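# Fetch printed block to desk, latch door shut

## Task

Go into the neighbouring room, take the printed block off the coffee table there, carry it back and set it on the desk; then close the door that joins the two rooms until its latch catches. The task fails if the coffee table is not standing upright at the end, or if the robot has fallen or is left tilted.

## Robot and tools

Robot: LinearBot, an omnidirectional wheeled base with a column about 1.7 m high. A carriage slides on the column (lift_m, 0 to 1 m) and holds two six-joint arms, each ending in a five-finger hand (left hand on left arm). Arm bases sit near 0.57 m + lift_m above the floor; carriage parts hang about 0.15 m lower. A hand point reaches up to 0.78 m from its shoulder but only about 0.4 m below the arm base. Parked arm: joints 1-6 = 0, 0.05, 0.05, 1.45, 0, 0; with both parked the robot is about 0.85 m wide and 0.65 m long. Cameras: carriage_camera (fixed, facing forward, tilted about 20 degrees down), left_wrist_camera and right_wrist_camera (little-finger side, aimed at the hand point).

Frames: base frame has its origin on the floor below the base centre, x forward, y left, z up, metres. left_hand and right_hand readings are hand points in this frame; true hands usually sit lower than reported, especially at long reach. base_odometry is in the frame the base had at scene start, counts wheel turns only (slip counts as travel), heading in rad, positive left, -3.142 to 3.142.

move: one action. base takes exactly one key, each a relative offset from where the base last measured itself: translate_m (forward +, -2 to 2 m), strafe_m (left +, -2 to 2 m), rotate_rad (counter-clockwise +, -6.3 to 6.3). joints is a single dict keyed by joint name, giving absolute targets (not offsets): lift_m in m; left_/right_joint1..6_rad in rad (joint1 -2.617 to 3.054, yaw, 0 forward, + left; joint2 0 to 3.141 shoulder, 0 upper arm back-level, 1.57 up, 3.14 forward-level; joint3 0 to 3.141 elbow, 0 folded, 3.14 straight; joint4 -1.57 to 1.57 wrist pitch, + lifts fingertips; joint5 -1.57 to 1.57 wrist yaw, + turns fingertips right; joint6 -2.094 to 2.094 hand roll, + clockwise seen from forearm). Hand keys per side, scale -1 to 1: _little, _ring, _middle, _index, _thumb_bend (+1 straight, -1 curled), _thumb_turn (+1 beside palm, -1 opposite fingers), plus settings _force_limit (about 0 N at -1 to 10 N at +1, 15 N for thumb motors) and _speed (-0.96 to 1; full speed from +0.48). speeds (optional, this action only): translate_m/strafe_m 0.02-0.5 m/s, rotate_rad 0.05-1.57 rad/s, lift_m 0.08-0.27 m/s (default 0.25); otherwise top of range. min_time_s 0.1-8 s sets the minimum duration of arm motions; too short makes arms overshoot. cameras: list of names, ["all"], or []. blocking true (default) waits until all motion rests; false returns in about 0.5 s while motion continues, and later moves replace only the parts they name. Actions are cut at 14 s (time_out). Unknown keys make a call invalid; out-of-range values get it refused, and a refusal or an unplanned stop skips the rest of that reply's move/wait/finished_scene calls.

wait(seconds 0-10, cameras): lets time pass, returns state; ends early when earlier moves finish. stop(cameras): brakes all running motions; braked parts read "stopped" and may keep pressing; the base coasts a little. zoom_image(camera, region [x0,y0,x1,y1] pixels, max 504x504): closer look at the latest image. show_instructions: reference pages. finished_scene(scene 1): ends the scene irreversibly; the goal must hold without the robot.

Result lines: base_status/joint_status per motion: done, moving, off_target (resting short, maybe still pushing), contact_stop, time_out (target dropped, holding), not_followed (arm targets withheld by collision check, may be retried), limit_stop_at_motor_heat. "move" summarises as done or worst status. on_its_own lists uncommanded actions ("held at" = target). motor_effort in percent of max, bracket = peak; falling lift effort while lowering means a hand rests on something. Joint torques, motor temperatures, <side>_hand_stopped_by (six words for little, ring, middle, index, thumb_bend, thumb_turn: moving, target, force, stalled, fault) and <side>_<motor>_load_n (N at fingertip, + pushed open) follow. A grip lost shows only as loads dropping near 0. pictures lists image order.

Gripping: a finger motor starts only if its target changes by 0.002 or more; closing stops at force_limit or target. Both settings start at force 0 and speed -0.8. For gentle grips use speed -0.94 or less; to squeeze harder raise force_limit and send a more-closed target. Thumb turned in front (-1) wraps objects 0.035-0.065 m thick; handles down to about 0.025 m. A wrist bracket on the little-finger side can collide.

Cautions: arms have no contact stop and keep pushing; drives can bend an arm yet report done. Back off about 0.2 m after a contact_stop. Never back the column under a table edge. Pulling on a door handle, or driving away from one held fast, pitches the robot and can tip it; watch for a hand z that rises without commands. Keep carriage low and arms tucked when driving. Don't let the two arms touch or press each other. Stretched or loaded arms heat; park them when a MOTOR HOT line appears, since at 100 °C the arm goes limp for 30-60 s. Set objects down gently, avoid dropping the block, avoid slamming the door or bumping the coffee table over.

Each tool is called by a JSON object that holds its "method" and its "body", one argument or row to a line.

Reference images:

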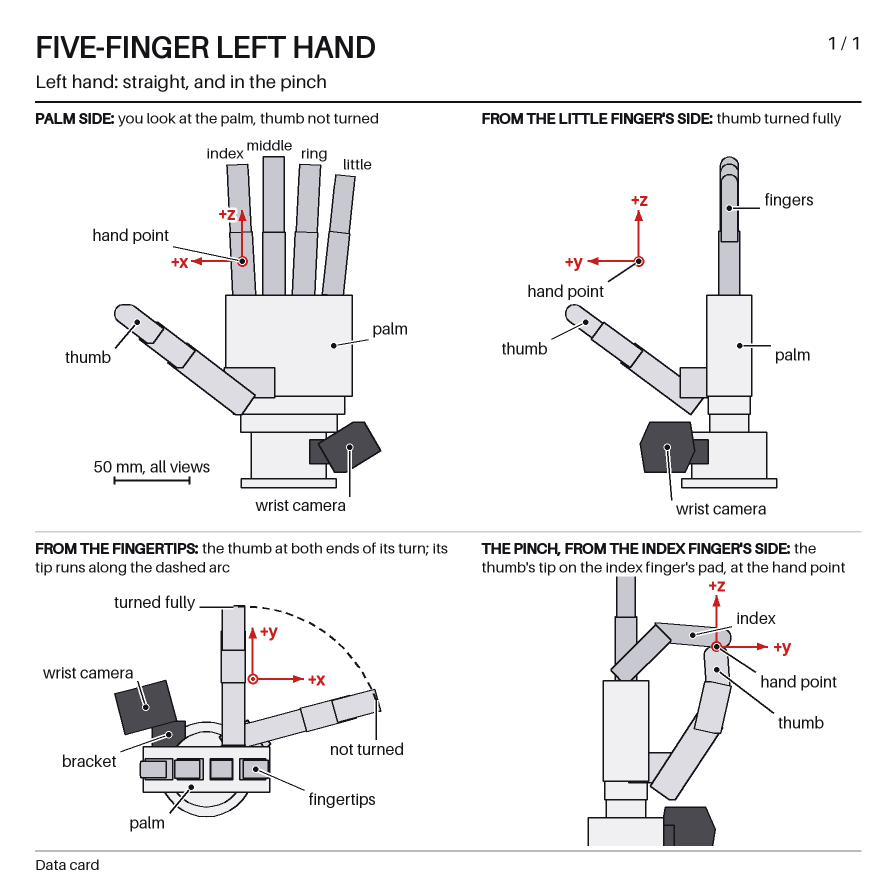

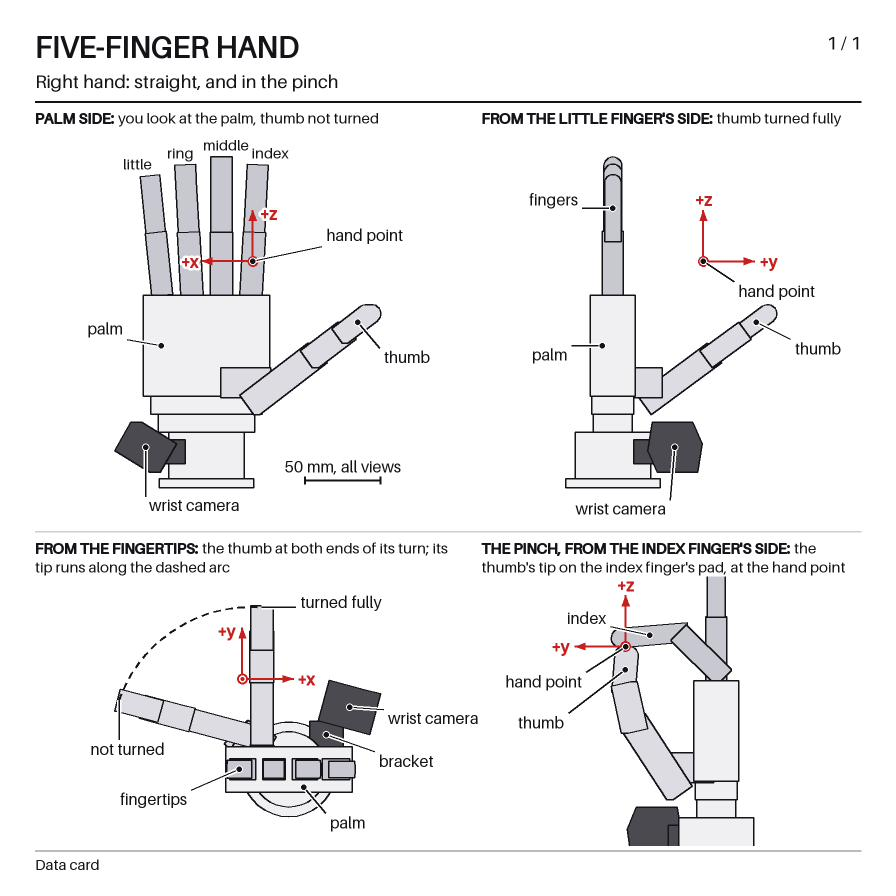

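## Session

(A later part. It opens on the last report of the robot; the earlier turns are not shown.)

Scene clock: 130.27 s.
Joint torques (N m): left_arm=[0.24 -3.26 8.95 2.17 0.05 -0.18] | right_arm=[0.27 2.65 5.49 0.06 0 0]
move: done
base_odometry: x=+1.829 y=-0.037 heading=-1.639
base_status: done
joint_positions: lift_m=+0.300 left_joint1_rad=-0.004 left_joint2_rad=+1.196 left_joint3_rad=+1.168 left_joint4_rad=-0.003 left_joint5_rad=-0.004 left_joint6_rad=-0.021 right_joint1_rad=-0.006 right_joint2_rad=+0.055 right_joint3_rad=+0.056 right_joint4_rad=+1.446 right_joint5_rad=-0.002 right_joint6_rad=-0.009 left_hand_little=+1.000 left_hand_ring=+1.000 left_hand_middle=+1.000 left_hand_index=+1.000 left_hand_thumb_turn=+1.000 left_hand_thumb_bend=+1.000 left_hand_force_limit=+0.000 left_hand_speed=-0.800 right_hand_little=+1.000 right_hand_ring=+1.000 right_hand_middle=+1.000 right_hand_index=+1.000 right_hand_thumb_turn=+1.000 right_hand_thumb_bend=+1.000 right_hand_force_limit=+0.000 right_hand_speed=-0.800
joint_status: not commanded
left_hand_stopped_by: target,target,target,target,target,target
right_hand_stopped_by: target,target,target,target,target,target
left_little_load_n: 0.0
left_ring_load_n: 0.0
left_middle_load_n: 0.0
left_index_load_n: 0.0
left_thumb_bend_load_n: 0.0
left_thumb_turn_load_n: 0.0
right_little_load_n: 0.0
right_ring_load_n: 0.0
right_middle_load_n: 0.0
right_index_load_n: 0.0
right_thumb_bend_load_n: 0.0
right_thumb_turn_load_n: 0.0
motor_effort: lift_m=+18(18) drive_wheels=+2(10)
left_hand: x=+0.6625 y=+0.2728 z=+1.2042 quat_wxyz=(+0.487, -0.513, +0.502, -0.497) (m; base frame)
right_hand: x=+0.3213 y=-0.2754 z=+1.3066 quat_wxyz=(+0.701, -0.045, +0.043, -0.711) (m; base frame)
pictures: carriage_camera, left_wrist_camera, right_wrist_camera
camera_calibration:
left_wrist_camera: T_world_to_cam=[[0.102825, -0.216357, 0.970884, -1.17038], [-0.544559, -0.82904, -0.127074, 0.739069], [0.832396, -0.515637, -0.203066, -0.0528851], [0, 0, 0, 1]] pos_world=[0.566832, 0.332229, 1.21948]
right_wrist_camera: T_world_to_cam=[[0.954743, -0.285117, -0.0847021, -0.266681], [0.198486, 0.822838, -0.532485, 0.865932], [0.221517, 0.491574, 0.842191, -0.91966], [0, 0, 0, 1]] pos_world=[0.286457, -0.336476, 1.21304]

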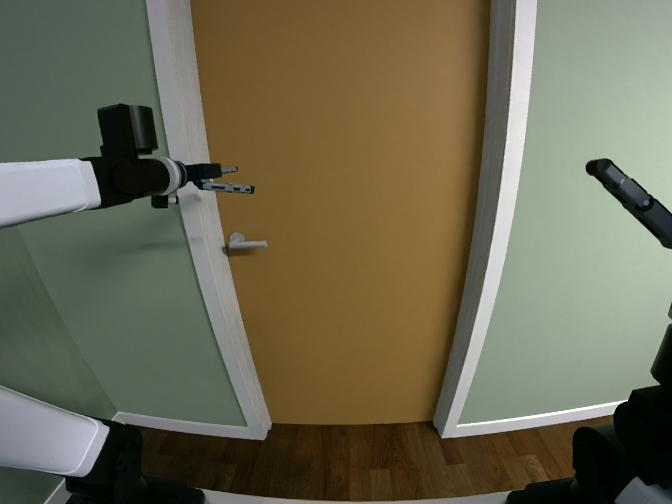

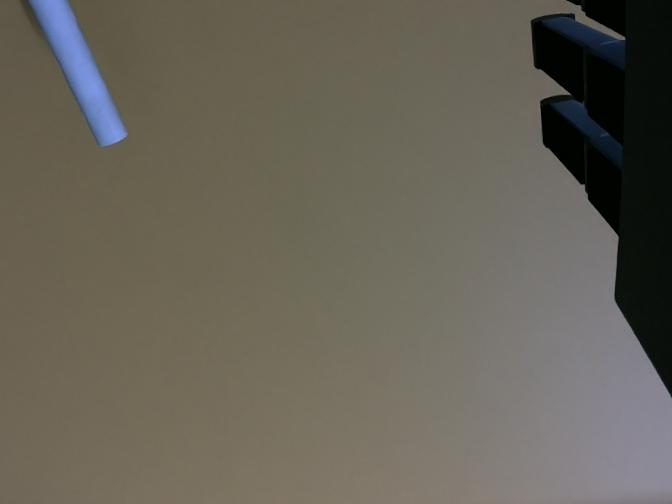

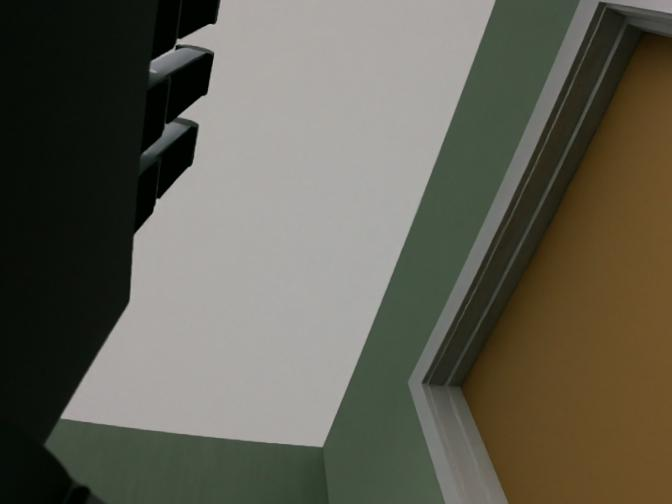

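{"method": "move", "body": {
  "joints": {"lift_m": 0.13, "left_joint1_rad": -0.09},
  "cameras": []
}}

{"method": "move", "body": {
  "base": {"translate_m": 0.15},
  "speeds": {"translate_m": 0.15},
  "cameras": ["carriage_camera", "left_wrist_camera"]
}}

{"method": "zoom_image", "body": {
  "camera": "carriage_camera",
  "region": [80, 80, 280, 280]
}}

Scene clock: 150.40 s.
Joint torques (N m): left_arm=[-0.21 -3.21 8.05 2.33 0.06 -0.16] | right_arm=[0.25 2.77 6 0.09 0.02 0.03]
Motor temperatures (°C): left_arm=[27 37 46 37 26 25] | right_arm=[26 34 37 30 26 27]
move: done
base_odometry: x=+1.829 y=-0.037 heading=-1.639
base_status: not commanded
joint_positions: lift_m=+0.130 left_joint1_rad=-0.086 left_joint2_rad=+1.196 left_joint3_rad=+1.180 left_joint4_rad=-0.014 left_joint5_rad=-0.004 left_joint6_rad=-0.021 right_joint1_rad=-0.006 right_joint2_rad=+0.054 right_joint3_rad=+0.050 right_joint4_rad=+1.446 right_joint5_rad=-0.002 right_joint6_rad=-0.009 left_hand_little=+1.000 left_hand_ring=+1.000 left_hand_middle=+1.000 left_hand_index=+1.000 left_hand_thumb_turn=+1.000 left_hand_thumb_bend=+1.000 left_hand_force_limit=+0.000 left_hand_speed=-0.800 right_hand_little=+1.000 right_hand_ring=+1.000 right_hand_middle=+1.000 right_hand_index=+1.000 right_hand_thumb_turn=+1.000 right_hand_thumb_bend=+1.000 right_hand_force_limit=+0.000 right_hand_speed=-0.800
joint_status: all done
left_hand_stopped_by: target,target,target,target,target,target
right_hand_stopped_by: target,target,target,target,target,target
left_little_load_n: 0.0
left_ring_load_n: 0.0
left_middle_load_n: 0.0
left_index_load_n: 0.0
left_thumb_bend_load_n: 0.0
left_thumb_turn_load_n: 0.0
right_little_load_n: 0.0
right_ring_load_n: 0.0
right_middle_load_n: 0.0
right_index_load_n: 0.0
right_thumb_bend_load_n: 0.0
right_thumb_turn_load_n: 0.0
motor_effort: lift_m=+17(19) drive_wheels=+3(3)
left_hand: x=+0.6577 y=+0.2368 z=+1.0376 quat_wxyz=(+0.466, -0.492, +0.523, -0.517) (m; base frame)
right_hand: x=+0.3226 y=-0.2754 z=+1.1349 quat_wxyz=(+0.701, -0.047, +0.045, -0.711) (m; base frame)
pictures: none
No camera images: "cameras" was empty.

Scene clock: 152.37 s.
Joint torques (N m): left_arm=[-0.31 -3.15 8.03 2.3 0.07 -0.19] | right_arm=[0.27 2.82 6.04 0.07 0.03 0.01]
move: done
base_odometry: x=+1.819 y=-0.187 heading=-1.640
base_status: done
joint_positions: lift_m=+0.130 left_joint1_rad=-0.086 left_joint2_rad=+1.196 left_joint3_rad=+1.180 left_joint4_rad=-0.013 left_joint5_rad=-0.004 left_joint6_rad=-0.021 right_joint1_rad=-0.006 right_joint2_rad=+0.054 right_joint3_rad=+0.050 right_joint4_rad=+1.446 right_joint5_rad=-0.002 right_joint6_rad=-0.009 left_hand_little=+1.000 left_hand_ring=+1.000 left_hand_middle=+1.000 left_hand_index=+1.000 left_hand_thumb_turn=+1.000 left_hand_thumb_bend=+1.000 left_hand_force_limit=+0.000 left_hand_speed=-0.800 right_hand_little=+1.000 right_hand_ring=+1.000 right_hand_middle=+1.000 right_hand_index=+1.000 right_hand_thumb_turn=+1.000 right_hand_thumb_bend=+1.000 right_hand_force_limit=+0.000 right_hand_speed=-0.800
joint_status: not commanded
left_hand_stopped_by: target,target,target,target,target,target
right_hand_stopped_by: target,target,target,target,target,target
left_little_load_n: -0.5
left_ring_load_n: 0.0
left_middle_load_n: 0.0
left_index_load_n: 0.0
left_thumb_bend_load_n: 0.0
left_thumb_turn_load_n: 0.0
right_little_load_n: 0.0
right_ring_load_n: 0.0
right_middle_load_n: 0.0
right_index_load_n: 0.0
right_thumb_bend_load_n: 0.0
right_thumb_turn_load_n: 0.0
motor_effort: lift_m=+17(17) drive_wheels=-8(13)
left_hand: x=+0.6578 y=+0.2368 z=+1.0379 quat_wxyz=(+0.466, -0.491, +0.523, -0.518) (m; base frame)
right_hand: x=+0.3224 y=-0.2754 z=+1.1350 quat_wxyz=(+0.701, -0.046, +0.044, -0.711) (m; base frame)
pictures: carriage_camera, left_wrist_camera
camera_calibration:
carriage_camera: T_world_to_cam=[[0.0313181, -0.997305, -0.0663422, 0.0689468], [-0.35736, 0.0508147, -0.932583, 1.07862], [0.933441, 0.0529149, -0.354806, 0.27848], [0, 0, 0, 1]] pos_world=[0.123352, -0.000784432, 1.10928]
left_wrist_camera: T_world_to_cam=[[0.0822547, -0.224008, 0.97111, -1.00112], [-0.611289, -0.780928, -0.128361, 0.719355], [0.787121, -0.583071, -0.201168, -0.0574394], [0, 0, 0, 1]] pos_world=[0.567293, 0.304015, 1.05298]

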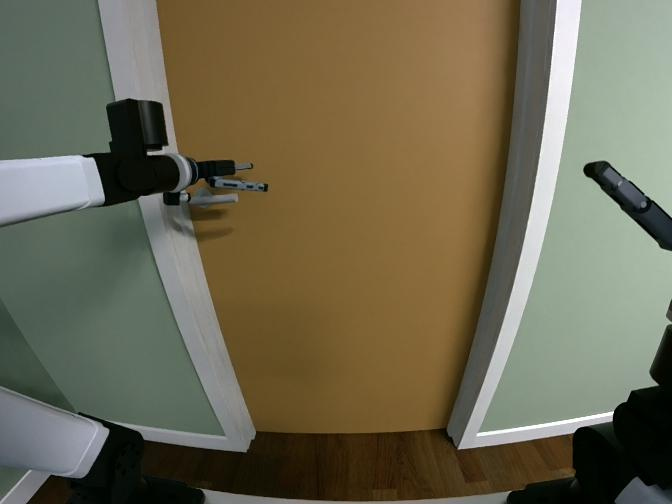

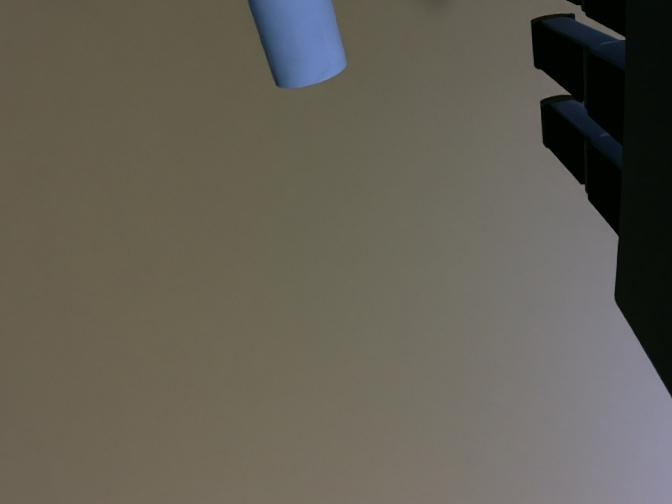

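Scaled by 2.520 from the camera's 672x504 image, which has a finer 960x720 frame.

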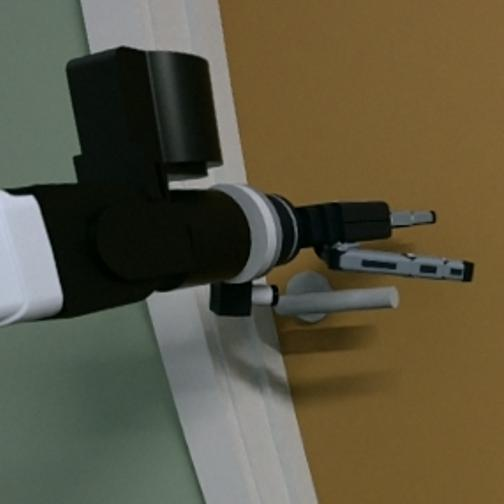

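{"method": "move", "body": {
  "joints": {"lift_m": 0.20, "left_joint1_rad": -0.09, "left_joint2_rad": 1.2, "left_joint3_rad": 0.95, "left_joint4_rad": 0.25},
  "min_time_s": 1.5,
  "cameras": []
}}

{"method": "move", "body": {
  "base": {"translate_m": 0.03},
  "speeds": {"translate_m": 0.1},
  "cameras": ["carriage_camera", "left_wrist_camera"]
}}

Scene clock: 163.07 s.
Joint torques (N m): left_arm=[-0.24 -3.47 6.31 2.35 0.04 -0.16] | right_arm=[0.25 2.85 6.06 0.07 0.01 -0.01]
move: done
base_odometry: x=+1.819 y=-0.187 heading=-1.640
base_status: not commanded
joint_positions: lift_m=+0.200 left_joint1_rad=-0.086 left_joint2_rad=+1.197 left_joint3_rad=+0.957 left_joint4_rad=+0.228 left_joint5_rad=-0.004 left_joint6_rad=-0.021 right_joint1_rad=-0.006 right_joint2_rad=+0.053 right_joint3_rad=+0.050 right_joint4_rad=+1.446 right_joint5_rad=-0.002 right_joint6_rad=-0.009 left_hand_little=+1.000 left_hand_ring=+1.000 left_hand_middle=+1.000 left_hand_index=+1.000 left_hand_thumb_turn=+1.000 left_hand_thumb_bend=+1.000 left_hand_force_limit=+0.000 left_hand_speed=-0.800 right_hand_little=+1.000 right_hand_ring=+1.000 right_hand_middle=+1.000 right_hand_index=+1.000 right_hand_thumb_turn=+1.000 right_hand_thumb_bend=+1.000 right_hand_force_limit=+0.000 right_hand_speed=-0.800
joint_status: all done
left_hand_stopped_by: target,target,target,target,target,target
right_hand_stopped_by: target,target,target,target,target,target
left_little_load_n: 0.0
left_ring_load_n: 0.0
left_middle_load_n: 0.0
left_index_load_n: -0.5
left_thumb_bend_load_n: 0.0
left_thumb_turn_load_n: 0.0
right_little_load_n: 0.0
right_ring_load_n: 0.0
right_middle_load_n: -0.5
right_index_load_n: 0.0
right_thumb_bend_load_n: 0.0
right_thumb_turn_load_n: 0.0
motor_effort: lift_m=+19(25) drive_wheels=-7(8)
left_hand: x=+0.6654 y=+0.2362 z=+1.0561 quat_wxyz=(+0.470, -0.487, +0.518, -0.522) (m; base frame)
right_hand: x=+0.3222 y=-0.2754 z=+1.2048 quat_wxyz=(+0.701, -0.046, +0.044, -0.711) (m; base frame)
pictures: none
No camera images: "cameras" was empty.

Scene clock: 164.07 s.
Joint torques (N m): left_arm=[-0.4 -0.7 6.79 2.62 0.06 -0.14] | right_arm=[0.28 2.84 6.05 0.1 0 -0.01]
move: done
base_odometry: x=+1.816 y=-0.216 heading=-1.641
base_status: done
joint_positions: lift_m=+0.200 left_joint1_rad=-0.086 left_joint2_rad=+1.169 left_joint3_rad=+0.948 left_joint4_rad=+0.202 left_joint5_rad=-0.002 left_joint6_rad=-0.021 right_joint1_rad=-0.006 right_joint2_rad=+0.053 right_joint3_rad=+0.050 right_joint4_rad=+1.445 right_joint5_rad=-0.002 right_joint6_rad=-0.009 left_hand_little=+1.000 left_hand_ring=+1.000 left_hand_middle=+1.000 left_hand_index=+1.000 left_hand_thumb_turn=+1.000 left_hand_thumb_bend=+1.000 left_hand_force_limit=+0.000 left_hand_speed=-0.800 right_hand_little=+1.000 right_hand_ring=+1.000 right_hand_middle=+1.000 right_hand_index=+1.000 right_hand_thumb_turn=+1.000 right_hand_thumb_bend=+1.000 right_hand_force_limit=+0.000 right_hand_speed=-0.800
joint_status: not commanded
left_hand_stopped_by: target,target,target,target,target,target
right_hand_stopped_by: target,target,target,target,target,target
left_little_load_n: -0.5
left_ring_load_n: 0.0
left_middle_load_n: -2.5
left_index_load_n: 0.0
left_thumb_bend_load_n: 0.0
left_thumb_turn_load_n: -0.5
right_little_load_n: 0.0
right_ring_load_n: 0.0
right_middle_load_n: 0.5
right_index_load_n: 0.0
right_thumb_bend_load_n: 0.0
right_thumb_turn_load_n: 0.0
motor_effort: lift_m=+18(19) drive_wheels=+5(12)
left_hand: x=+0.6581 y=+0.2364 z=+1.0562 quat_wxyz=(+0.468, -0.489, +0.521, -0.521) (m; base frame)
right_hand: x=+0.3225 y=-0.2754 z=+1.2047 quat_wxyz=(+0.701, -0.046, +0.044, -0.711) (m; base frame)
pictures: carriage_camera, left_wrist_camera
camera_calibration:
carriage_camera: T_world_to_cam=[[0.0313181, -0.997305, -0.0663422, 0.0735775], [-0.35736, 0.0508147, -0.932583, 1.14371], [0.933441, 0.0529149, -0.354806, 0.303245], [0, 0, 0, 1]] pos_world=[0.123352, -0.000784432, 1.17908]
left_wrist_camera: T_world_to_cam=[[0.0726123, -0.223239, 0.972055, -1.01387], [-0.611519, -0.779898, -0.133429, 0.72692], [0.787891, -0.584742, -0.193145, -0.0628887], [0, 0, 0, 1]] pos_world=[0.567694, 0.303815, 1.07038]

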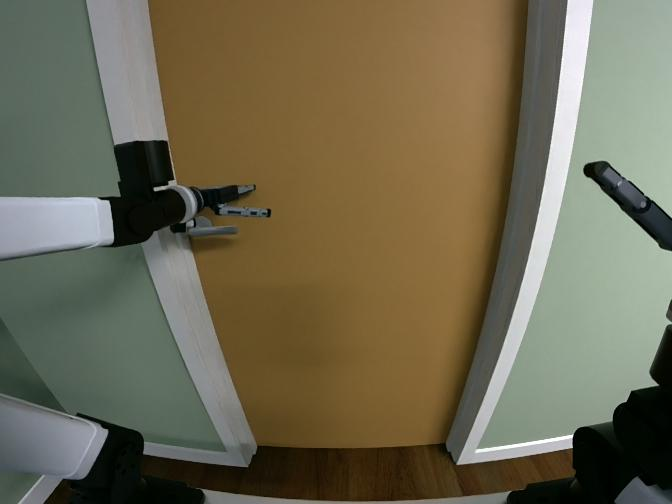

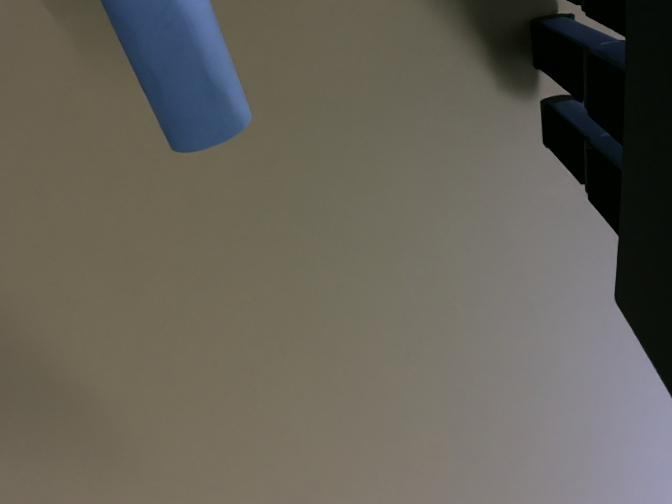

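{"method": "move", "body": {
  "joints": {"lift_m": 0.08},
  "speeds": {"lift_m": 0.08},
  "cameras": ["carriage_camera", "left_wrist_camera"]
}}

{"method": "zoom_image", "body": {
  "camera": "carriage_camera",
  "region": [80, 80, 280, 280]
}}

Scene clock: 168.87 s.
Joint torques (N m): left_arm=[-0.44 -0.84 6.12 1.07 0.03 -0.25] | right_arm=[0.25 2.88 6.15 0.08 0.01 0.01]
move: done
base_odometry: x=+1.816 y=-0.216 heading=-1.641
base_status: not commanded
joint_positions: lift_m=+0.080 left_joint1_rad=-0.086 left_joint2_rad=+1.172 left_joint3_rad=+0.955 left_joint4_rad=+0.351 left_joint5_rad=-0.001 left_joint6_rad=-0.015 right_joint1_rad=-0.006 right_joint2_rad=+0.053 right_joint3_rad=+0.050 right_joint4_rad=+1.445 right_joint5_rad=-0.002 right_joint6_rad=-0.009 left_hand_little=+1.000 left_hand_ring=+1.000 left_hand_middle=+1.000 left_hand_index=+1.000 left_hand_thumb_turn=+1.000 left_hand_thumb_bend=+1.000 left_hand_force_limit=+0.000 left_hand_speed=-0.800 right_hand_little=+1.000 right_hand_ring=+1.000 right_hand_middle=+1.000 right_hand_index=+1.000 right_hand_thumb_turn=+1.000 right_hand_thumb_bend=+1.000 right_hand_force_limit=+0.000 right_hand_speed=-0.800
joint_status: all done
left_hand_stopped_by: target,target,target,target,target,target
right_hand_stopped_by: target,target,target,target,target,target
left_little_load_n: 0.0
left_ring_load_n: 0.0
left_middle_load_n: 0.0
left_index_load_n: -0.5
left_thumb_bend_load_n: 0.0
left_thumb_turn_load_n: 0.0
right_little_load_n: 0.0
right_ring_load_n: 0.0
right_middle_load_n: 0.0
right_index_load_n: 0.0
right_thumb_bend_load_n: 0.0
right_thumb_turn_load_n: 0.0
motor_effort: lift_m=+16(19) drive_wheels=+4(6)
left_hand: x=+0.6655 y=+0.2361 z=+0.9793 quat_wxyz=(+0.505, -0.449, +0.481, -0.558) (m; base frame)
right_hand: x=+0.3226 y=-0.2754 z=+1.0849 quat_wxyz=(+0.701, -0.047, +0.045, -0.711) (m; base frame)
pictures: carriage_camera, left_wrist_camera
camera_calibration:
carriage_camera: T_world_to_cam=[[0.0313181, -0.997305, -0.0663422, 0.0656429], [-0.35736, 0.0508147, -0.932583, 1.03218], [0.933441, 0.0529149, -0.354806, 0.26081], [0, 0, 0, 1]] pos_world=[0.123352, -0.000784432, 1.05948]
left_wrist_camera: T_world_to_cam=[[-0.076801, -0.216649, 0.973224, -0.842951], [-0.584402, -0.781075, -0.219992, 0.787885], [0.807822, -0.58565, -0.0666227, -0.220709], [0, 0, 0, 1]] pos_world=[0.573995, 0.303515, 0.979005]

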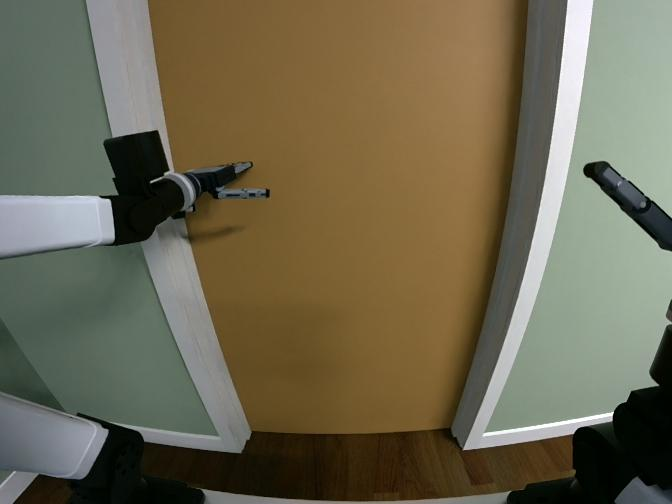

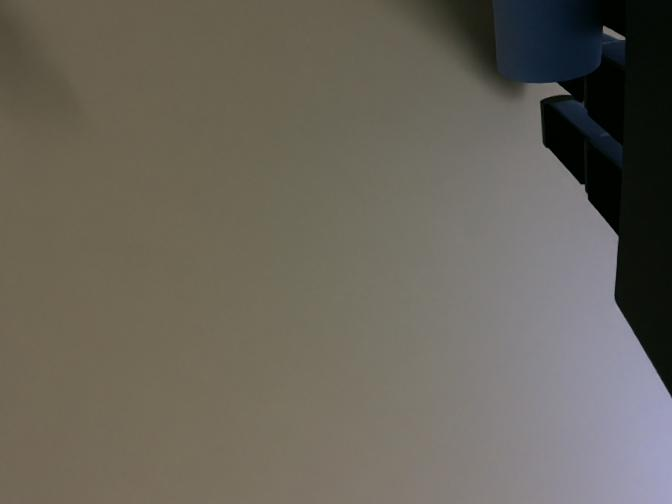

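Scaled by 2.520 from the camera's 672x504 image, which has a finer 960x720 frame.

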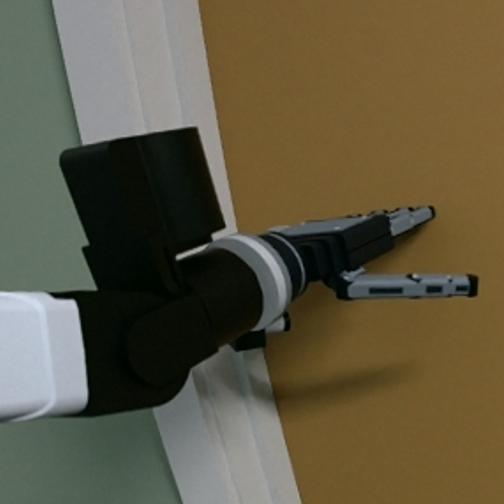

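{"method": "move", "body": {
  "joints": {"left_joint4_rad": 0.0},
  "min_time_s": 1.5,
  "cameras": ["carriage_camera", "left_wrist_camera"]
}}

Scene clock: 176.50 s.
Joint torques (N m): left_arm=[-0.28 -0.75 3.86 -0.32 0 -0.39] | right_arm=[0.29 2.92 6.06 0.08 0.01 0.02]
move: off_target
base_odometry: x=+1.816 y=-0.216 heading=-1.641
base_status: not commanded
joint_positions: lift_m=+0.080 left_joint1_rad=-0.086 left_joint2_rad=+1.172 left_joint3_rad=+0.987 left_joint4_rad=+0.242 left_joint5_rad=+0.002 left_joint6_rad=-0.002 right_joint1_rad=-0.006 right_joint2_rad=+0.053 right_joint3_rad=+0.050 right_joint4_rad=+1.445 right_joint5_rad=-0.002 right_joint6_rad=-0.009 left_hand_little=+1.000 left_hand_ring=+1.000 left_hand_middle=+1.000 left_hand_index=+1.000 left_hand_thumb_turn=+1.000 left_hand_thumb_bend=+1.000 left_hand_force_limit=+0.000 left_hand_speed=-0.800 right_hand_little=+1.000 right_hand_ring=+1.000 right_hand_middle=+1.000 right_hand_index=+1.000 right_hand_thumb_turn=+1.000 right_hand_thumb_bend=+1.000 right_hand_force_limit=+0.000 right_hand_speed=-0.800
joint_status: left_joint4_rad off_target (ended at +0.241, target +0.000)
left_hand_stopped_by: target,target,target,target,target,target
right_hand_stopped_by: target,target,target,target,target,target
left_little_load_n: 0.5
left_ring_load_n: 0.0
left_middle_load_n: 0.0
left_index_load_n: 0.0
left_thumb_bend_load_n: 0.5
left_thumb_turn_load_n: 0.0
right_little_load_n: 0.0
right_ring_load_n: 0.0
right_middle_load_n: 0.0
right_index_load_n: 0.0
right_thumb_bend_load_n: 0.0
right_thumb_turn_load_n: 0.0
motor_effort: lift_m=+16(16) drive_wheels=+4(4)
left_hand: x=+0.6626 y=+0.2366 z=+0.9660 quat_wxyz=(+0.490, -0.464, +0.506, -0.536) (m; base frame)
right_hand: x=+0.3226 y=-0.2754 z=+1.0849 quat_wxyz=(+0.701, -0.047, +0.045, -0.711) (m; base frame)
pictures: carriage_camera, left_wrist_camera
camera_calibration:
carriage_camera: T_world_to_cam=[[0.0313181, -0.997305, -0.0663422, 0.0656429], [-0.35736, 0.0508147, -0.932583, 1.03218], [0.933441, 0.0529149, -0.354806, 0.26081], [0, 0, 0, 1]] pos_world=[0.123352, -0.000784432, 1.05948]
left_wrist_camera: T_world_to_cam=[[-0.00365968, -0.236229, 0.971691, -0.872522], [-0.601297, -0.775888, -0.190892, 0.76539], [0.799017, -0.584973, -0.139204, -0.14313], [0, 0, 0, 1]] pos_world=[0.571397, 0.304015, 0.974004]

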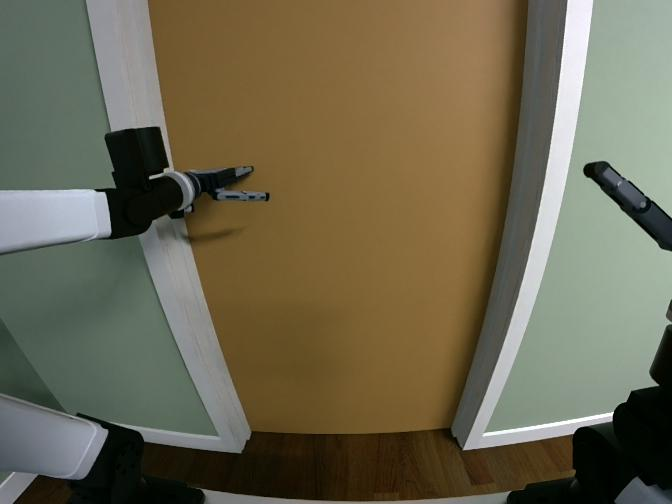

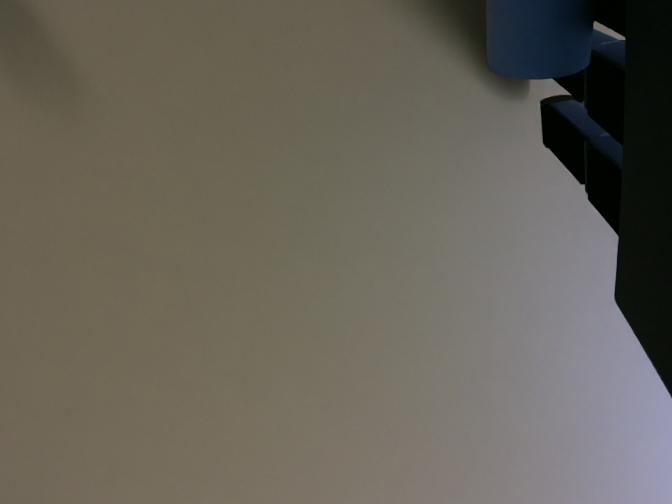

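{"method": "move", "body": {
  "joints": {"lift_m": 0.03, "left_joint4_rad": -0.2},
  "speeds": {"lift_m": 0.08},
  "min_time_s": 1.0,
  "cameras": ["carriage_camera", "left_wrist_camera"]
}}

Scene clock: 180.67 s.
Joint torques (N m): left_arm=[0.34 -4.53 7.43 2.05 -0.08 -0.27] | right_arm=[0.2 2.85 6.22 0.08 0 0.01]
move: done
base_odometry: x=+1.816 y=-0.216 heading=-1.641
base_status: not commanded
joint_positions: lift_m=+0.030 left_joint1_rad=-0.094 left_joint2_rad=+1.208 left_joint3_rad=+0.940 left_joint4_rad=-0.198 left_joint5_rad=+0.012 left_joint6_rad=-0.012 right_joint1_rad=-0.006 right_joint2_rad=+0.053 right_joint3_rad=+0.049 right_joint4_rad=+1.445 right_joint5_rad=-0.002 right_joint6_rad=-0.009 left_hand_little=+1.000 left_hand_ring=+1.000 left_hand_middle=+1.000 left_hand_index=+1.000 left_hand_thumb_turn=+1.000 left_hand_thumb_bend=+1.000 left_hand_force_limit=+0.000 left_hand_speed=-0.800 right_hand_little=+1.000 right_hand_ring=+1.000 right_hand_middle=+1.000 right_hand_index=+1.000 right_hand_thumb_turn=+1.000 right_hand_thumb_bend=+1.000 right_hand_force_limit=+0.000 right_hand_speed=-0.800
joint_status: all done
left_hand_stopped_by: target,target,target,target,target,target
right_hand_stopped_by: target,target,target,target,target,target
left_little_load_n: 0.0
left_ring_load_n: 0.0
left_middle_load_n: 0.0
left_index_load_n: 0.0
left_thumb_bend_load_n: 0.0
left_thumb_turn_load_n: 0.0
right_little_load_n: 0.0
right_ring_load_n: 0.5
right_middle_load_n: 0.0
right_index_load_n: 0.0
right_thumb_bend_load_n: 0.0
right_thumb_turn_load_n: 0.0
motor_effort: lift_m=+16(21) drive_wheels=-7(7)
left_hand: x=+0.6123 y=+0.2351 z=+0.7697 quat_wxyz=(+0.347, -0.574, +0.628, -0.394) (m; base frame)
right_hand: x=+0.3226 y=-0.2754 z=+1.0349 quat_wxyz=(+0.701, -0.047, +0.045, -0.711) (m; base frame)
pictures: carriage_camera, left_wrist_camera
camera_calibration:
carriage_camera: T_world_to_cam=[[0.0313181, -0.997305, -0.0663422, 0.0623258], [-0.35736, 0.0508147, -0.932583, 0.985547], [0.933441, 0.0529149, -0.354806, 0.24307], [0, 0, 0, 1]] pos_world=[0.123352, -0.000784432, 1.00948]
left_wrist_camera: T_world_to_cam=[[0.474818, -0.27279, 0.83674, -0.862766], [-0.635381, -0.764116, 0.111441, 0.481954], [0.608966, -0.584562, -0.536141, 0.290641], [0, 0, 0, 1]] pos_world=[0.53889, 0.302813, 0.824027]

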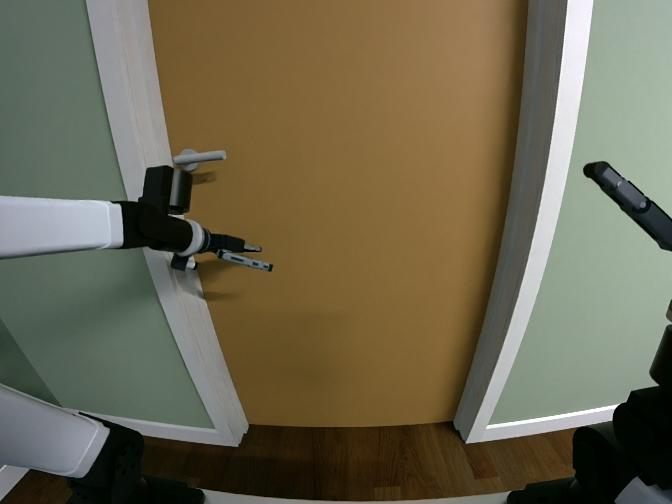

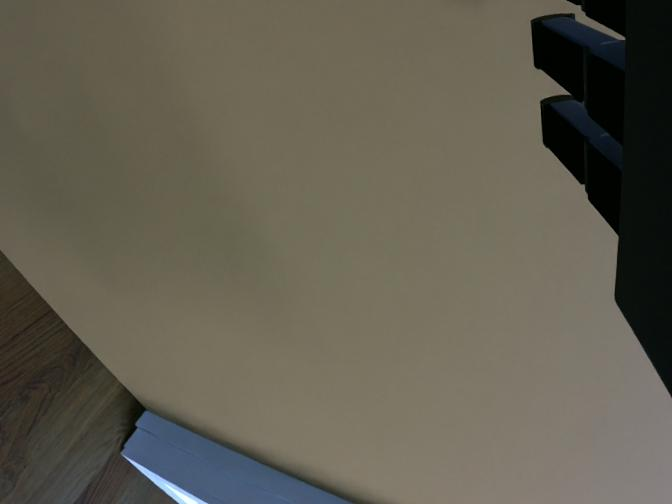

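{"method": "move", "body": {
  "base": {"translate_m": -0.04},
  "joints": {"left_joint1_rad": -0.065},
  "speeds": {"translate_m": 0.2},
  "cameras": []
}}

{"method": "move", "body": {
  "joints": {"lift_m": 0.24, "left_joint4_rad": 0.25, "left_hand_little": 0.0, "left_hand_ring": 0.0, "left_hand_middle": 0.0, "left_hand_index": 0.0, "left_hand_speed": 0.0, "left_hand_force_limit": 1.0},
  "cameras": ["carriage_camera", "left_wrist_camera"]
}}

Scene clock: 197.70 s.
Joint torques (N m): left_arm=[0.4 -4.45 7.25 2.08 -0.08 -0.28] | right_arm=[0.24 2.91 6.01 0.03 0 0.02]
move: done
base_odometry: x=+1.819 y=-0.177 heading=-1.640
base_status: done
joint_positions: lift_m=+0.030 left_joint1_rad=-0.070 left_joint2_rad=+1.208 left_joint3_rad=+0.940 left_joint4_rad=-0.203 left_joint5_rad=+0.009 left_joint6_rad=-0.012 right_joint1_rad=-0.006 right_joint2_rad=+0.053 right_joint3_rad=+0.049 right_joint4_rad=+1.449 right_joint5_rad=-0.002 right_joint6_rad=-0.009 left_hand_little=+1.000 left_hand_ring=+1.000 left_hand_middle=+1.000 left_hand_index=+1.000 left_hand_thumb_turn=+1.000 left_hand_thumb_bend=+1.000 left_hand_force_limit=+0.000 left_hand_speed=-0.800 right_hand_little=+1.000 right_hand_ring=+1.000 right_hand_middle=+1.000 right_hand_index=+1.000 right_hand_thumb_turn=+1.000 right_hand_thumb_bend=+1.000 right_hand_force_limit=+0.000 right_hand_speed=-0.800
joint_status: all done
left_hand_stopped_by: target,target,target,target,target,target
right_hand_stopped_by: target,target,target,target,target,target
left_little_load_n: 0.0
left_ring_load_n: 0.0
left_middle_load_n: 0.0
left_index_load_n: 0.0
left_thumb_bend_load_n: 0.0
left_thumb_turn_load_n: -0.5
right_little_load_n: 0.0
right_ring_load_n: 0.0
right_middle_load_n: 0.0
right_index_load_n: 0.0
right_thumb_bend_load_n: 0.0
right_thumb_turn_load_n: 0.0
motor_effort: lift_m=+16(16) drive_wheels=+1(14)
left_hand: x=+0.6132 y=+0.2450 z=+0.7686 quat_wxyz=(+0.351, -0.583, +0.622, -0.387) (m; base frame)
right_hand: x=+0.3217 y=-0.2754 z=+1.0352 quat_wxyz=(+0.701, -0.045, +0.043, -0.711) (m; base frame)
pictures: none
No camera images: "cameras" was empty.

Scene clock: 199.07 s.
Joint torques (N m): left_arm=[0.47 -4.62 7.46 2.25 -0.08 -0.28] | right_arm=[0.24 2.92 6.12 0.03 0.02 0]
move: done
base_odometry: x=+1.819 y=-0.177 heading=-1.640
base_status: not commanded
joint_positions: lift_m=+0.240 left_joint1_rad=-0.070 left_joint2_rad=+1.208 left_joint3_rad=+0.940 left_joint4_rad=+0.242 left_joint5_rad=+0.009 left_joint6_rad=-0.012 right_joint1_rad=-0.006 right_joint2_rad=+0.053 right_joint3_rad=+0.049 right_joint4_rad=+1.449 right_joint5_rad=-0.002 right_joint6_rad=-0.009 left_hand_little=+0.000 left_hand_ring=+0.000 left_hand_middle=+0.000 left_hand_index=+0.000 left_hand_thumb_turn=+1.000 left_hand_thumb_bend=+1.000 left_hand_force_limit=+1.000 left_hand_speed=+0.000 right_hand_little=+1.000 right_hand_ring=+1.000 right_hand_middle=+1.000 right_hand_index=+1.000 right_hand_thumb_turn=+1.000 right_hand_thumb_bend=+1.000 right_hand_force_limit=+0.000 right_hand_speed=-0.800
joint_status: all done
left_hand_stopped_by: target,target,target,target,target,target
right_hand_stopped_by: target,target,target,target,target,target
left_little_load_n: 0.0
left_ring_load_n: 0.0
left_middle_load_n: 0.0
left_index_load_n: 0.0
left_thumb_bend_load_n: 0.0
left_thumb_turn_load_n: 0.0
right_little_load_n: 0.0
right_ring_load_n: 0.0
right_middle_load_n: 0.0
right_index_load_n: 0.0
right_thumb_bend_load_n: 0.0
right_thumb_turn_load_n: 0.0
motor_effort: lift_m=+19(24) drive_wheels=+1(4)
left_hand: x=+0.6677 y=+0.2412 z=+1.0862 quat_wxyz=(+0.470, -0.489, +0.523, -0.516) (m; base frame)
right_hand: x=+0.3218 y=-0.2754 z=+1.2446 quat_wxyz=(+0.701, -0.045, +0.044, -0.711) (m; base frame)
pictures: carriage_camera, left_wrist_camera
camera_calibration:
carriage_camera: T_world_to_cam=[[0.0313181, -0.997305, -0.0663422, 0.0762312], [-0.35736, 0.0508147, -0.932583, 1.18102], [0.933441, 0.0529149, -0.354806, 0.317437], [0, 0, 0, 1]] pos_world=[0.123352, -0.000784432, 1.21908]
left_wrist_camera: T_world_to_cam=[[0.0792607, -0.232001, 0.969481, -1.04216], [-0.608603, -0.781512, -0.137263, 0.74293], [0.789506, -0.57915, -0.20314, -0.0533736], [0, 0, 0, 1]] pos_world=[0.576891, 0.307916, 1.10149]

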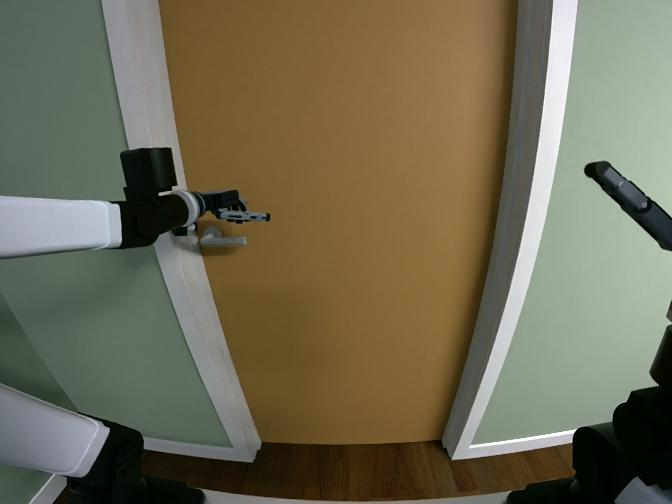

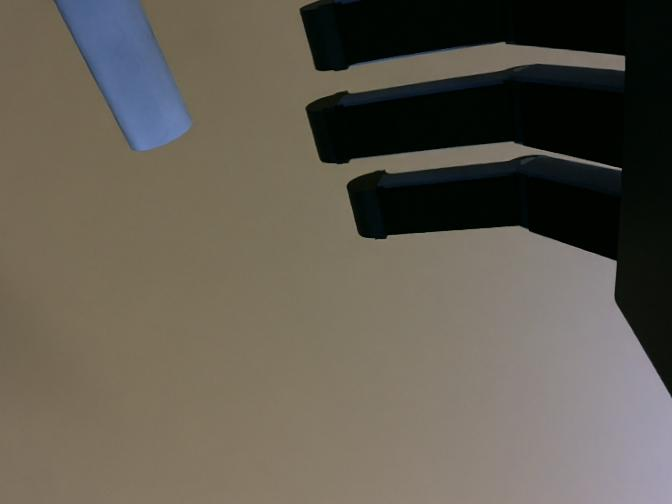

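{"method": "move", "body": {
  "base": {"translate_m": 0.055},
  "speeds": {"translate_m": 0.1},
  "cameras": ["carriage_camera", "left_wrist_camera"]
}}

{"method": "zoom_image", "body": {
  "camera": "carriage_camera",
  "region": [80, 120, 280, 280]
}}

Scene clock: 203.20 s.
Joint torques (N m): left_arm=[0.39 -4.7 7.62 2.2 -0.09 -0.26] | right_arm=[0.27 2.96 6.16 0.04 -0.02 -0.01]
move: done
base_odometry: x=+1.815 y=-0.231 heading=-1.641
base_status: done
joint_positions: lift_m=+0.240 left_joint1_rad=-0.070 left_joint2_rad=+1.208 left_joint3_rad=+0.940 left_joint4_rad=+0.242 left_joint5_rad=+0.009 left_joint6_rad=-0.012 right_joint1_rad=-0.006 right_joint2_rad=+0.053 right_joint3_rad=+0.049 right_joint4_rad=+1.450 right_joint5_rad=-0.002 right_joint6_rad=-0.009 left_hand_little=+0.000 left_hand_ring=+0.000 left_hand_middle=+0.000 left_hand_index=+0.000 left_hand_thumb_turn=+1.000 left_hand_thumb_bend=+1.000 left_hand_force_limit=+1.000 left_hand_speed=+0.000 right_hand_little=+1.000 right_hand_ring=+1.000 right_hand_middle=+1.000 right_hand_index=+1.000 right_hand_thumb_turn=+1.000 right_hand_thumb_bend=+1.000 right_hand_force_limit=+0.000 right_hand_speed=-0.800
joint_status: not commanded
left_hand_stopped_by: target,target,target,target,target,target
right_hand_stopped_by: target,target,target,target,target,target
left_little_load_n: 0.0
left_ring_load_n: 0.0
left_middle_load_n: 0.0
left_index_load_n: 0.0
left_thumb_bend_load_n: 0.0
left_thumb_turn_load_n: 0.0
right_little_load_n: 0.0
right_ring_load_n: 0.0
right_middle_load_n: 0.0
right_index_load_n: 0.0
right_thumb_bend_load_n: 0.0
right_thumb_turn_load_n: 0.0
motor_effort: lift_m=+19(19) drive_wheels=-7(11)
left_hand: x=+0.6676 y=+0.2412 z=+1.0861 quat_wxyz=(+0.470, -0.489, +0.523, -0.516) (m; base frame)
right_hand: x=+0.3214 y=-0.2754 z=+1.2448 quat_wxyz=(+0.701, -0.045, +0.043, -0.711) (m; base frame)
pictures: carriage_camera, left_wrist_camera
camera_calibration:
carriage_camera: T_world_to_cam=[[0.0313181, -0.997305, -0.0663422, 0.0762312], [-0.35736, 0.0508147, -0.932583, 1.18102], [0.933441, 0.0529149, -0.354806, 0.317437], [0, 0, 0, 1]] pos_world=[0.123352, -0.000784432, 1.21908]
left_wrist_camera: T_world_to_cam=[[0.0796144, -0.232024, 0.969447, -1.04232], [-0.608669, -0.781498, -0.137055, 0.742735], [0.78942, -0.57916, -0.203444, -0.0529857], [0, 0, 0, 1]] pos_world=[0.576891, 0.307916, 1.10149]

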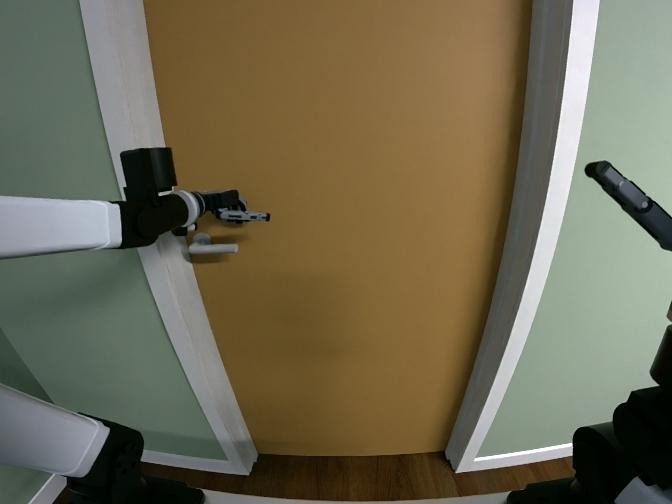

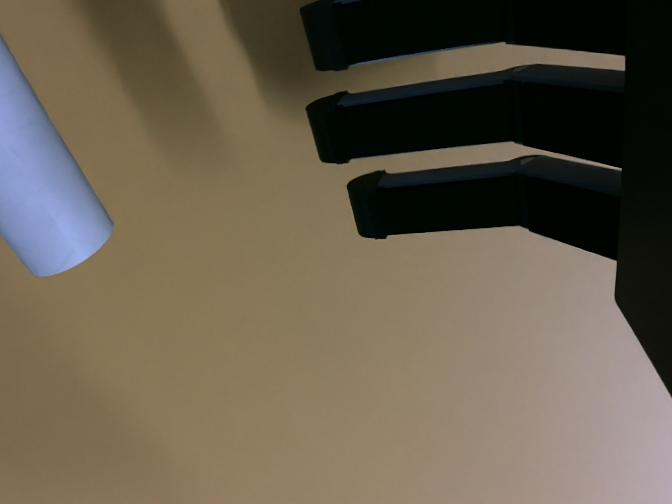

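Scaled by 2.520 from the camera's 672x504 image, which has a finer 960x720 frame.

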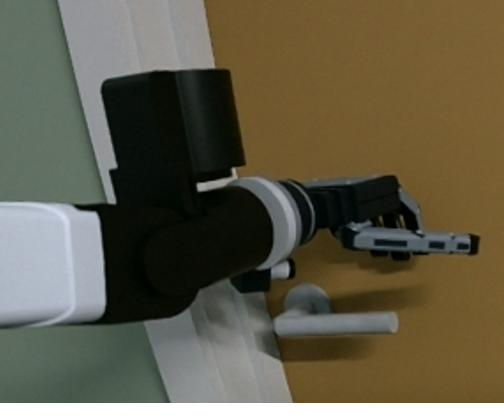

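{"method": "move", "body": {
  "base": {"translate_m": 0.012},
  "speeds": {"translate_m": 0.05},
  "cameras": []
}}

{"method": "move", "body": {
  "joints": {"lift_m": 0.14},
  "speeds": {"lift_m": 0.08},
  "cameras": ["carriage_camera", "left_wrist_camera"]
}}

{"method": "zoom_image", "body": {
  "camera": "carriage_camera",
  "region": [80, 120, 280, 280]
}}

Scene clock: 209.73 s.
Joint torques (N m): left_arm=[0.38 -4.57 7.42 2.23 -0.07 -0.25] | right_arm=[0.29 2.86 6.08 0.03 0.01 0]
move: done
base_odometry: x=+1.814 y=-0.243 heading=-1.642
base_status: done
joint_positions: lift_m=+0.240 left_joint1_rad=-0.070 left_joint2_rad=+1.208 left_joint3_rad=+0.940 left_joint4_rad=+0.241 left_joint5_rad=+0.009 left_joint6_rad=-0.012 right_joint1_rad=-0.006 right_joint2_rad=+0.053 right_joint3_rad=+0.049 right_joint4_rad=+1.450 right_joint5_rad=-0.002 right_joint6_rad=-0.009 left_hand_little=+0.000 left_hand_ring=+0.000 left_hand_middle=+0.000 left_hand_index=+0.000 left_hand_thumb_turn=+1.000 left_hand_thumb_bend=+1.000 left_hand_force_limit=+1.000 left_hand_speed=+0.000 right_hand_little=+1.000 right_hand_ring=+1.000 right_hand_middle=+1.000 right_hand_index=+1.000 right_hand_thumb_turn=+1.000 right_hand_thumb_bend=+1.000 right_hand_force_limit=+0.000 right_hand_speed=-0.800
joint_status: not commanded
left_hand_stopped_by: target,target,target,target,target,target
right_hand_stopped_by: target,target,target,target,target,target
left_little_load_n: 0.0
left_ring_load_n: 0.0
left_middle_load_n: 0.0
left_index_load_n: 0.0
left_thumb_bend_load_n: 0.0
left_thumb_turn_load_n: 0.0
right_little_load_n: 0.0
right_ring_load_n: 0.0
right_middle_load_n: 0.0
right_index_load_n: 0.0
right_thumb_bend_load_n: 0.0
right_thumb_turn_load_n: 0.0
motor_effort: lift_m=+19(19) drive_wheels=-7(11)
left_hand: x=+0.6676 y=+0.2412 z=+1.0860 quat_wxyz=(+0.470, -0.489, +0.523, -0.515) (m; base frame)
right_hand: x=+0.3215 y=-0.2754 z=+1.2447 quat_wxyz=(+0.701, -0.045, +0.043, -0.711) (m; base frame)
pictures: none
No camera images: "cameras" was empty.

Scene clock: 211.37 s.
Joint torques (N m): left_arm=[0.31 -4.57 7.46 2.08 -0.08 -0.27] | right_arm=[0.17 2.85 6.15 0.02 0.01 0.02]
move: done
base_odometry: x=+1.814 y=-0.243 heading=-1.642
base_status: not commanded
joint_positions: lift_m=+0.140 left_joint1_rad=-0.070 left_joint2_rad=+1.207 left_joint3_rad=+0.940 left_joint4_rad=+0.254 left_joint5_rad=+0.009 left_joint6_rad=-0.013 right_joint1_rad=-0.006 right_joint2_rad=+0.053 right_joint3_rad=+0.049 right_joint4_rad=+1.450 right_joint5_rad=-0.002 right_joint6_rad=-0.009 left_hand_little=+0.000 left_hand_ring=+0.000 left_hand_middle=+0.000 left_hand_index=+0.000 left_hand_thumb_turn=+1.000 left_hand_thumb_bend=+1.000 left_hand_force_limit=+1.000 left_hand_speed=+0.000 right_hand_little=+1.000 right_hand_ring=+1.000 right_hand_middle=+1.000 right_hand_index=+1.000 right_hand_thumb_turn=+1.000 right_hand_thumb_bend=+1.000 right_hand_force_limit=+0.000 right_hand_speed=-0.800
joint_status: all done
left_hand_stopped_by: target,target,target,target,target,target
right_hand_stopped_by: target,target,target,target,target,target
left_little_load_n: -0.5
left_ring_load_n: 0.0
left_middle_load_n: 0.0
left_index_load_n: 0.0
left_thumb_bend_load_n: 0.0
left_thumb_turn_load_n: 0.0
right_little_load_n: 0.0
right_ring_load_n: 0.0
right_middle_load_n: 0.0
right_index_load_n: 0.0
right_thumb_bend_load_n: 0.0
right_thumb_turn_load_n: 0.0
motor_effort: lift_m=+17(18) drive_wheels=-6(7)
left_hand: x=+0.6683 y=+0.2411 z=+0.9901 quat_wxyz=(+0.473, -0.486, +0.520, -0.519) (m; base frame)
right_hand: x=+0.3215 y=-0.2754 z=+1.1450 quat_wxyz=(+0.701, -0.045, +0.043, -0.711) (m; base frame)
pictures: carriage_camera, left_wrist_camera
camera_calibration:
carriage_camera: T_world_to_cam=[[0.0313181, -0.997305, -0.0663422, 0.0696168], [-0.35736, 0.0508147, -0.932583, 1.08804], [0.933441, 0.0529149, -0.354806, 0.282063], [0, 0, 0, 1]] pos_world=[0.123352, -0.000784432, 1.11938]
left_wrist_camera: T_world_to_cam=[[0.0667603, -0.230794, 0.97071, -0.942255], [-0.606731, -0.781731, -0.144135, 0.735767], [0.792099, -0.579337, -0.192219, -0.0859401], [0, 0, 0, 1]] pos_world=[0.577391, 0.307916, 1.00419]

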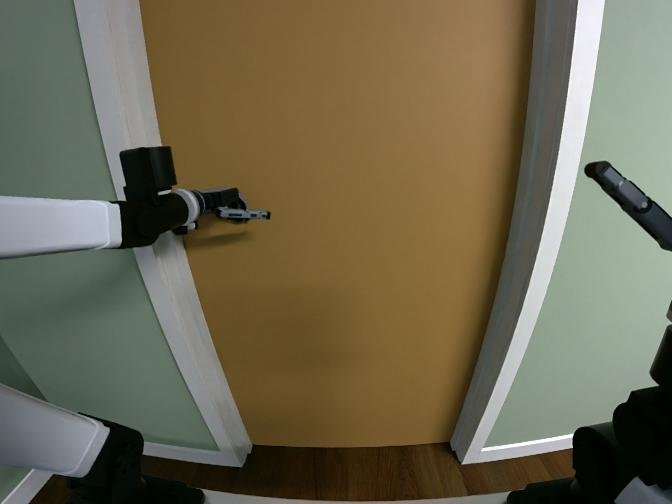

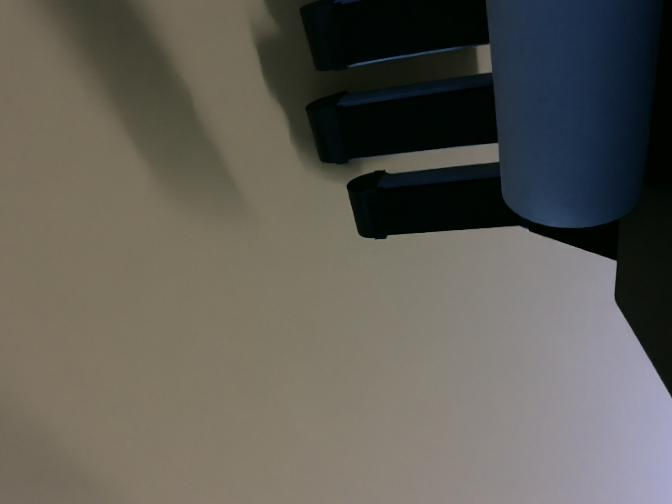

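Scaled by 2.520 from the camera's 672x504 image, which has a finer 960x720 frame.

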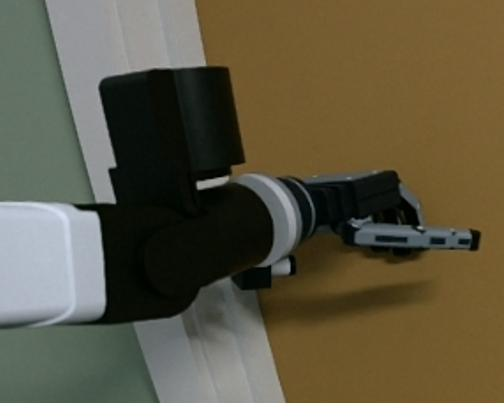

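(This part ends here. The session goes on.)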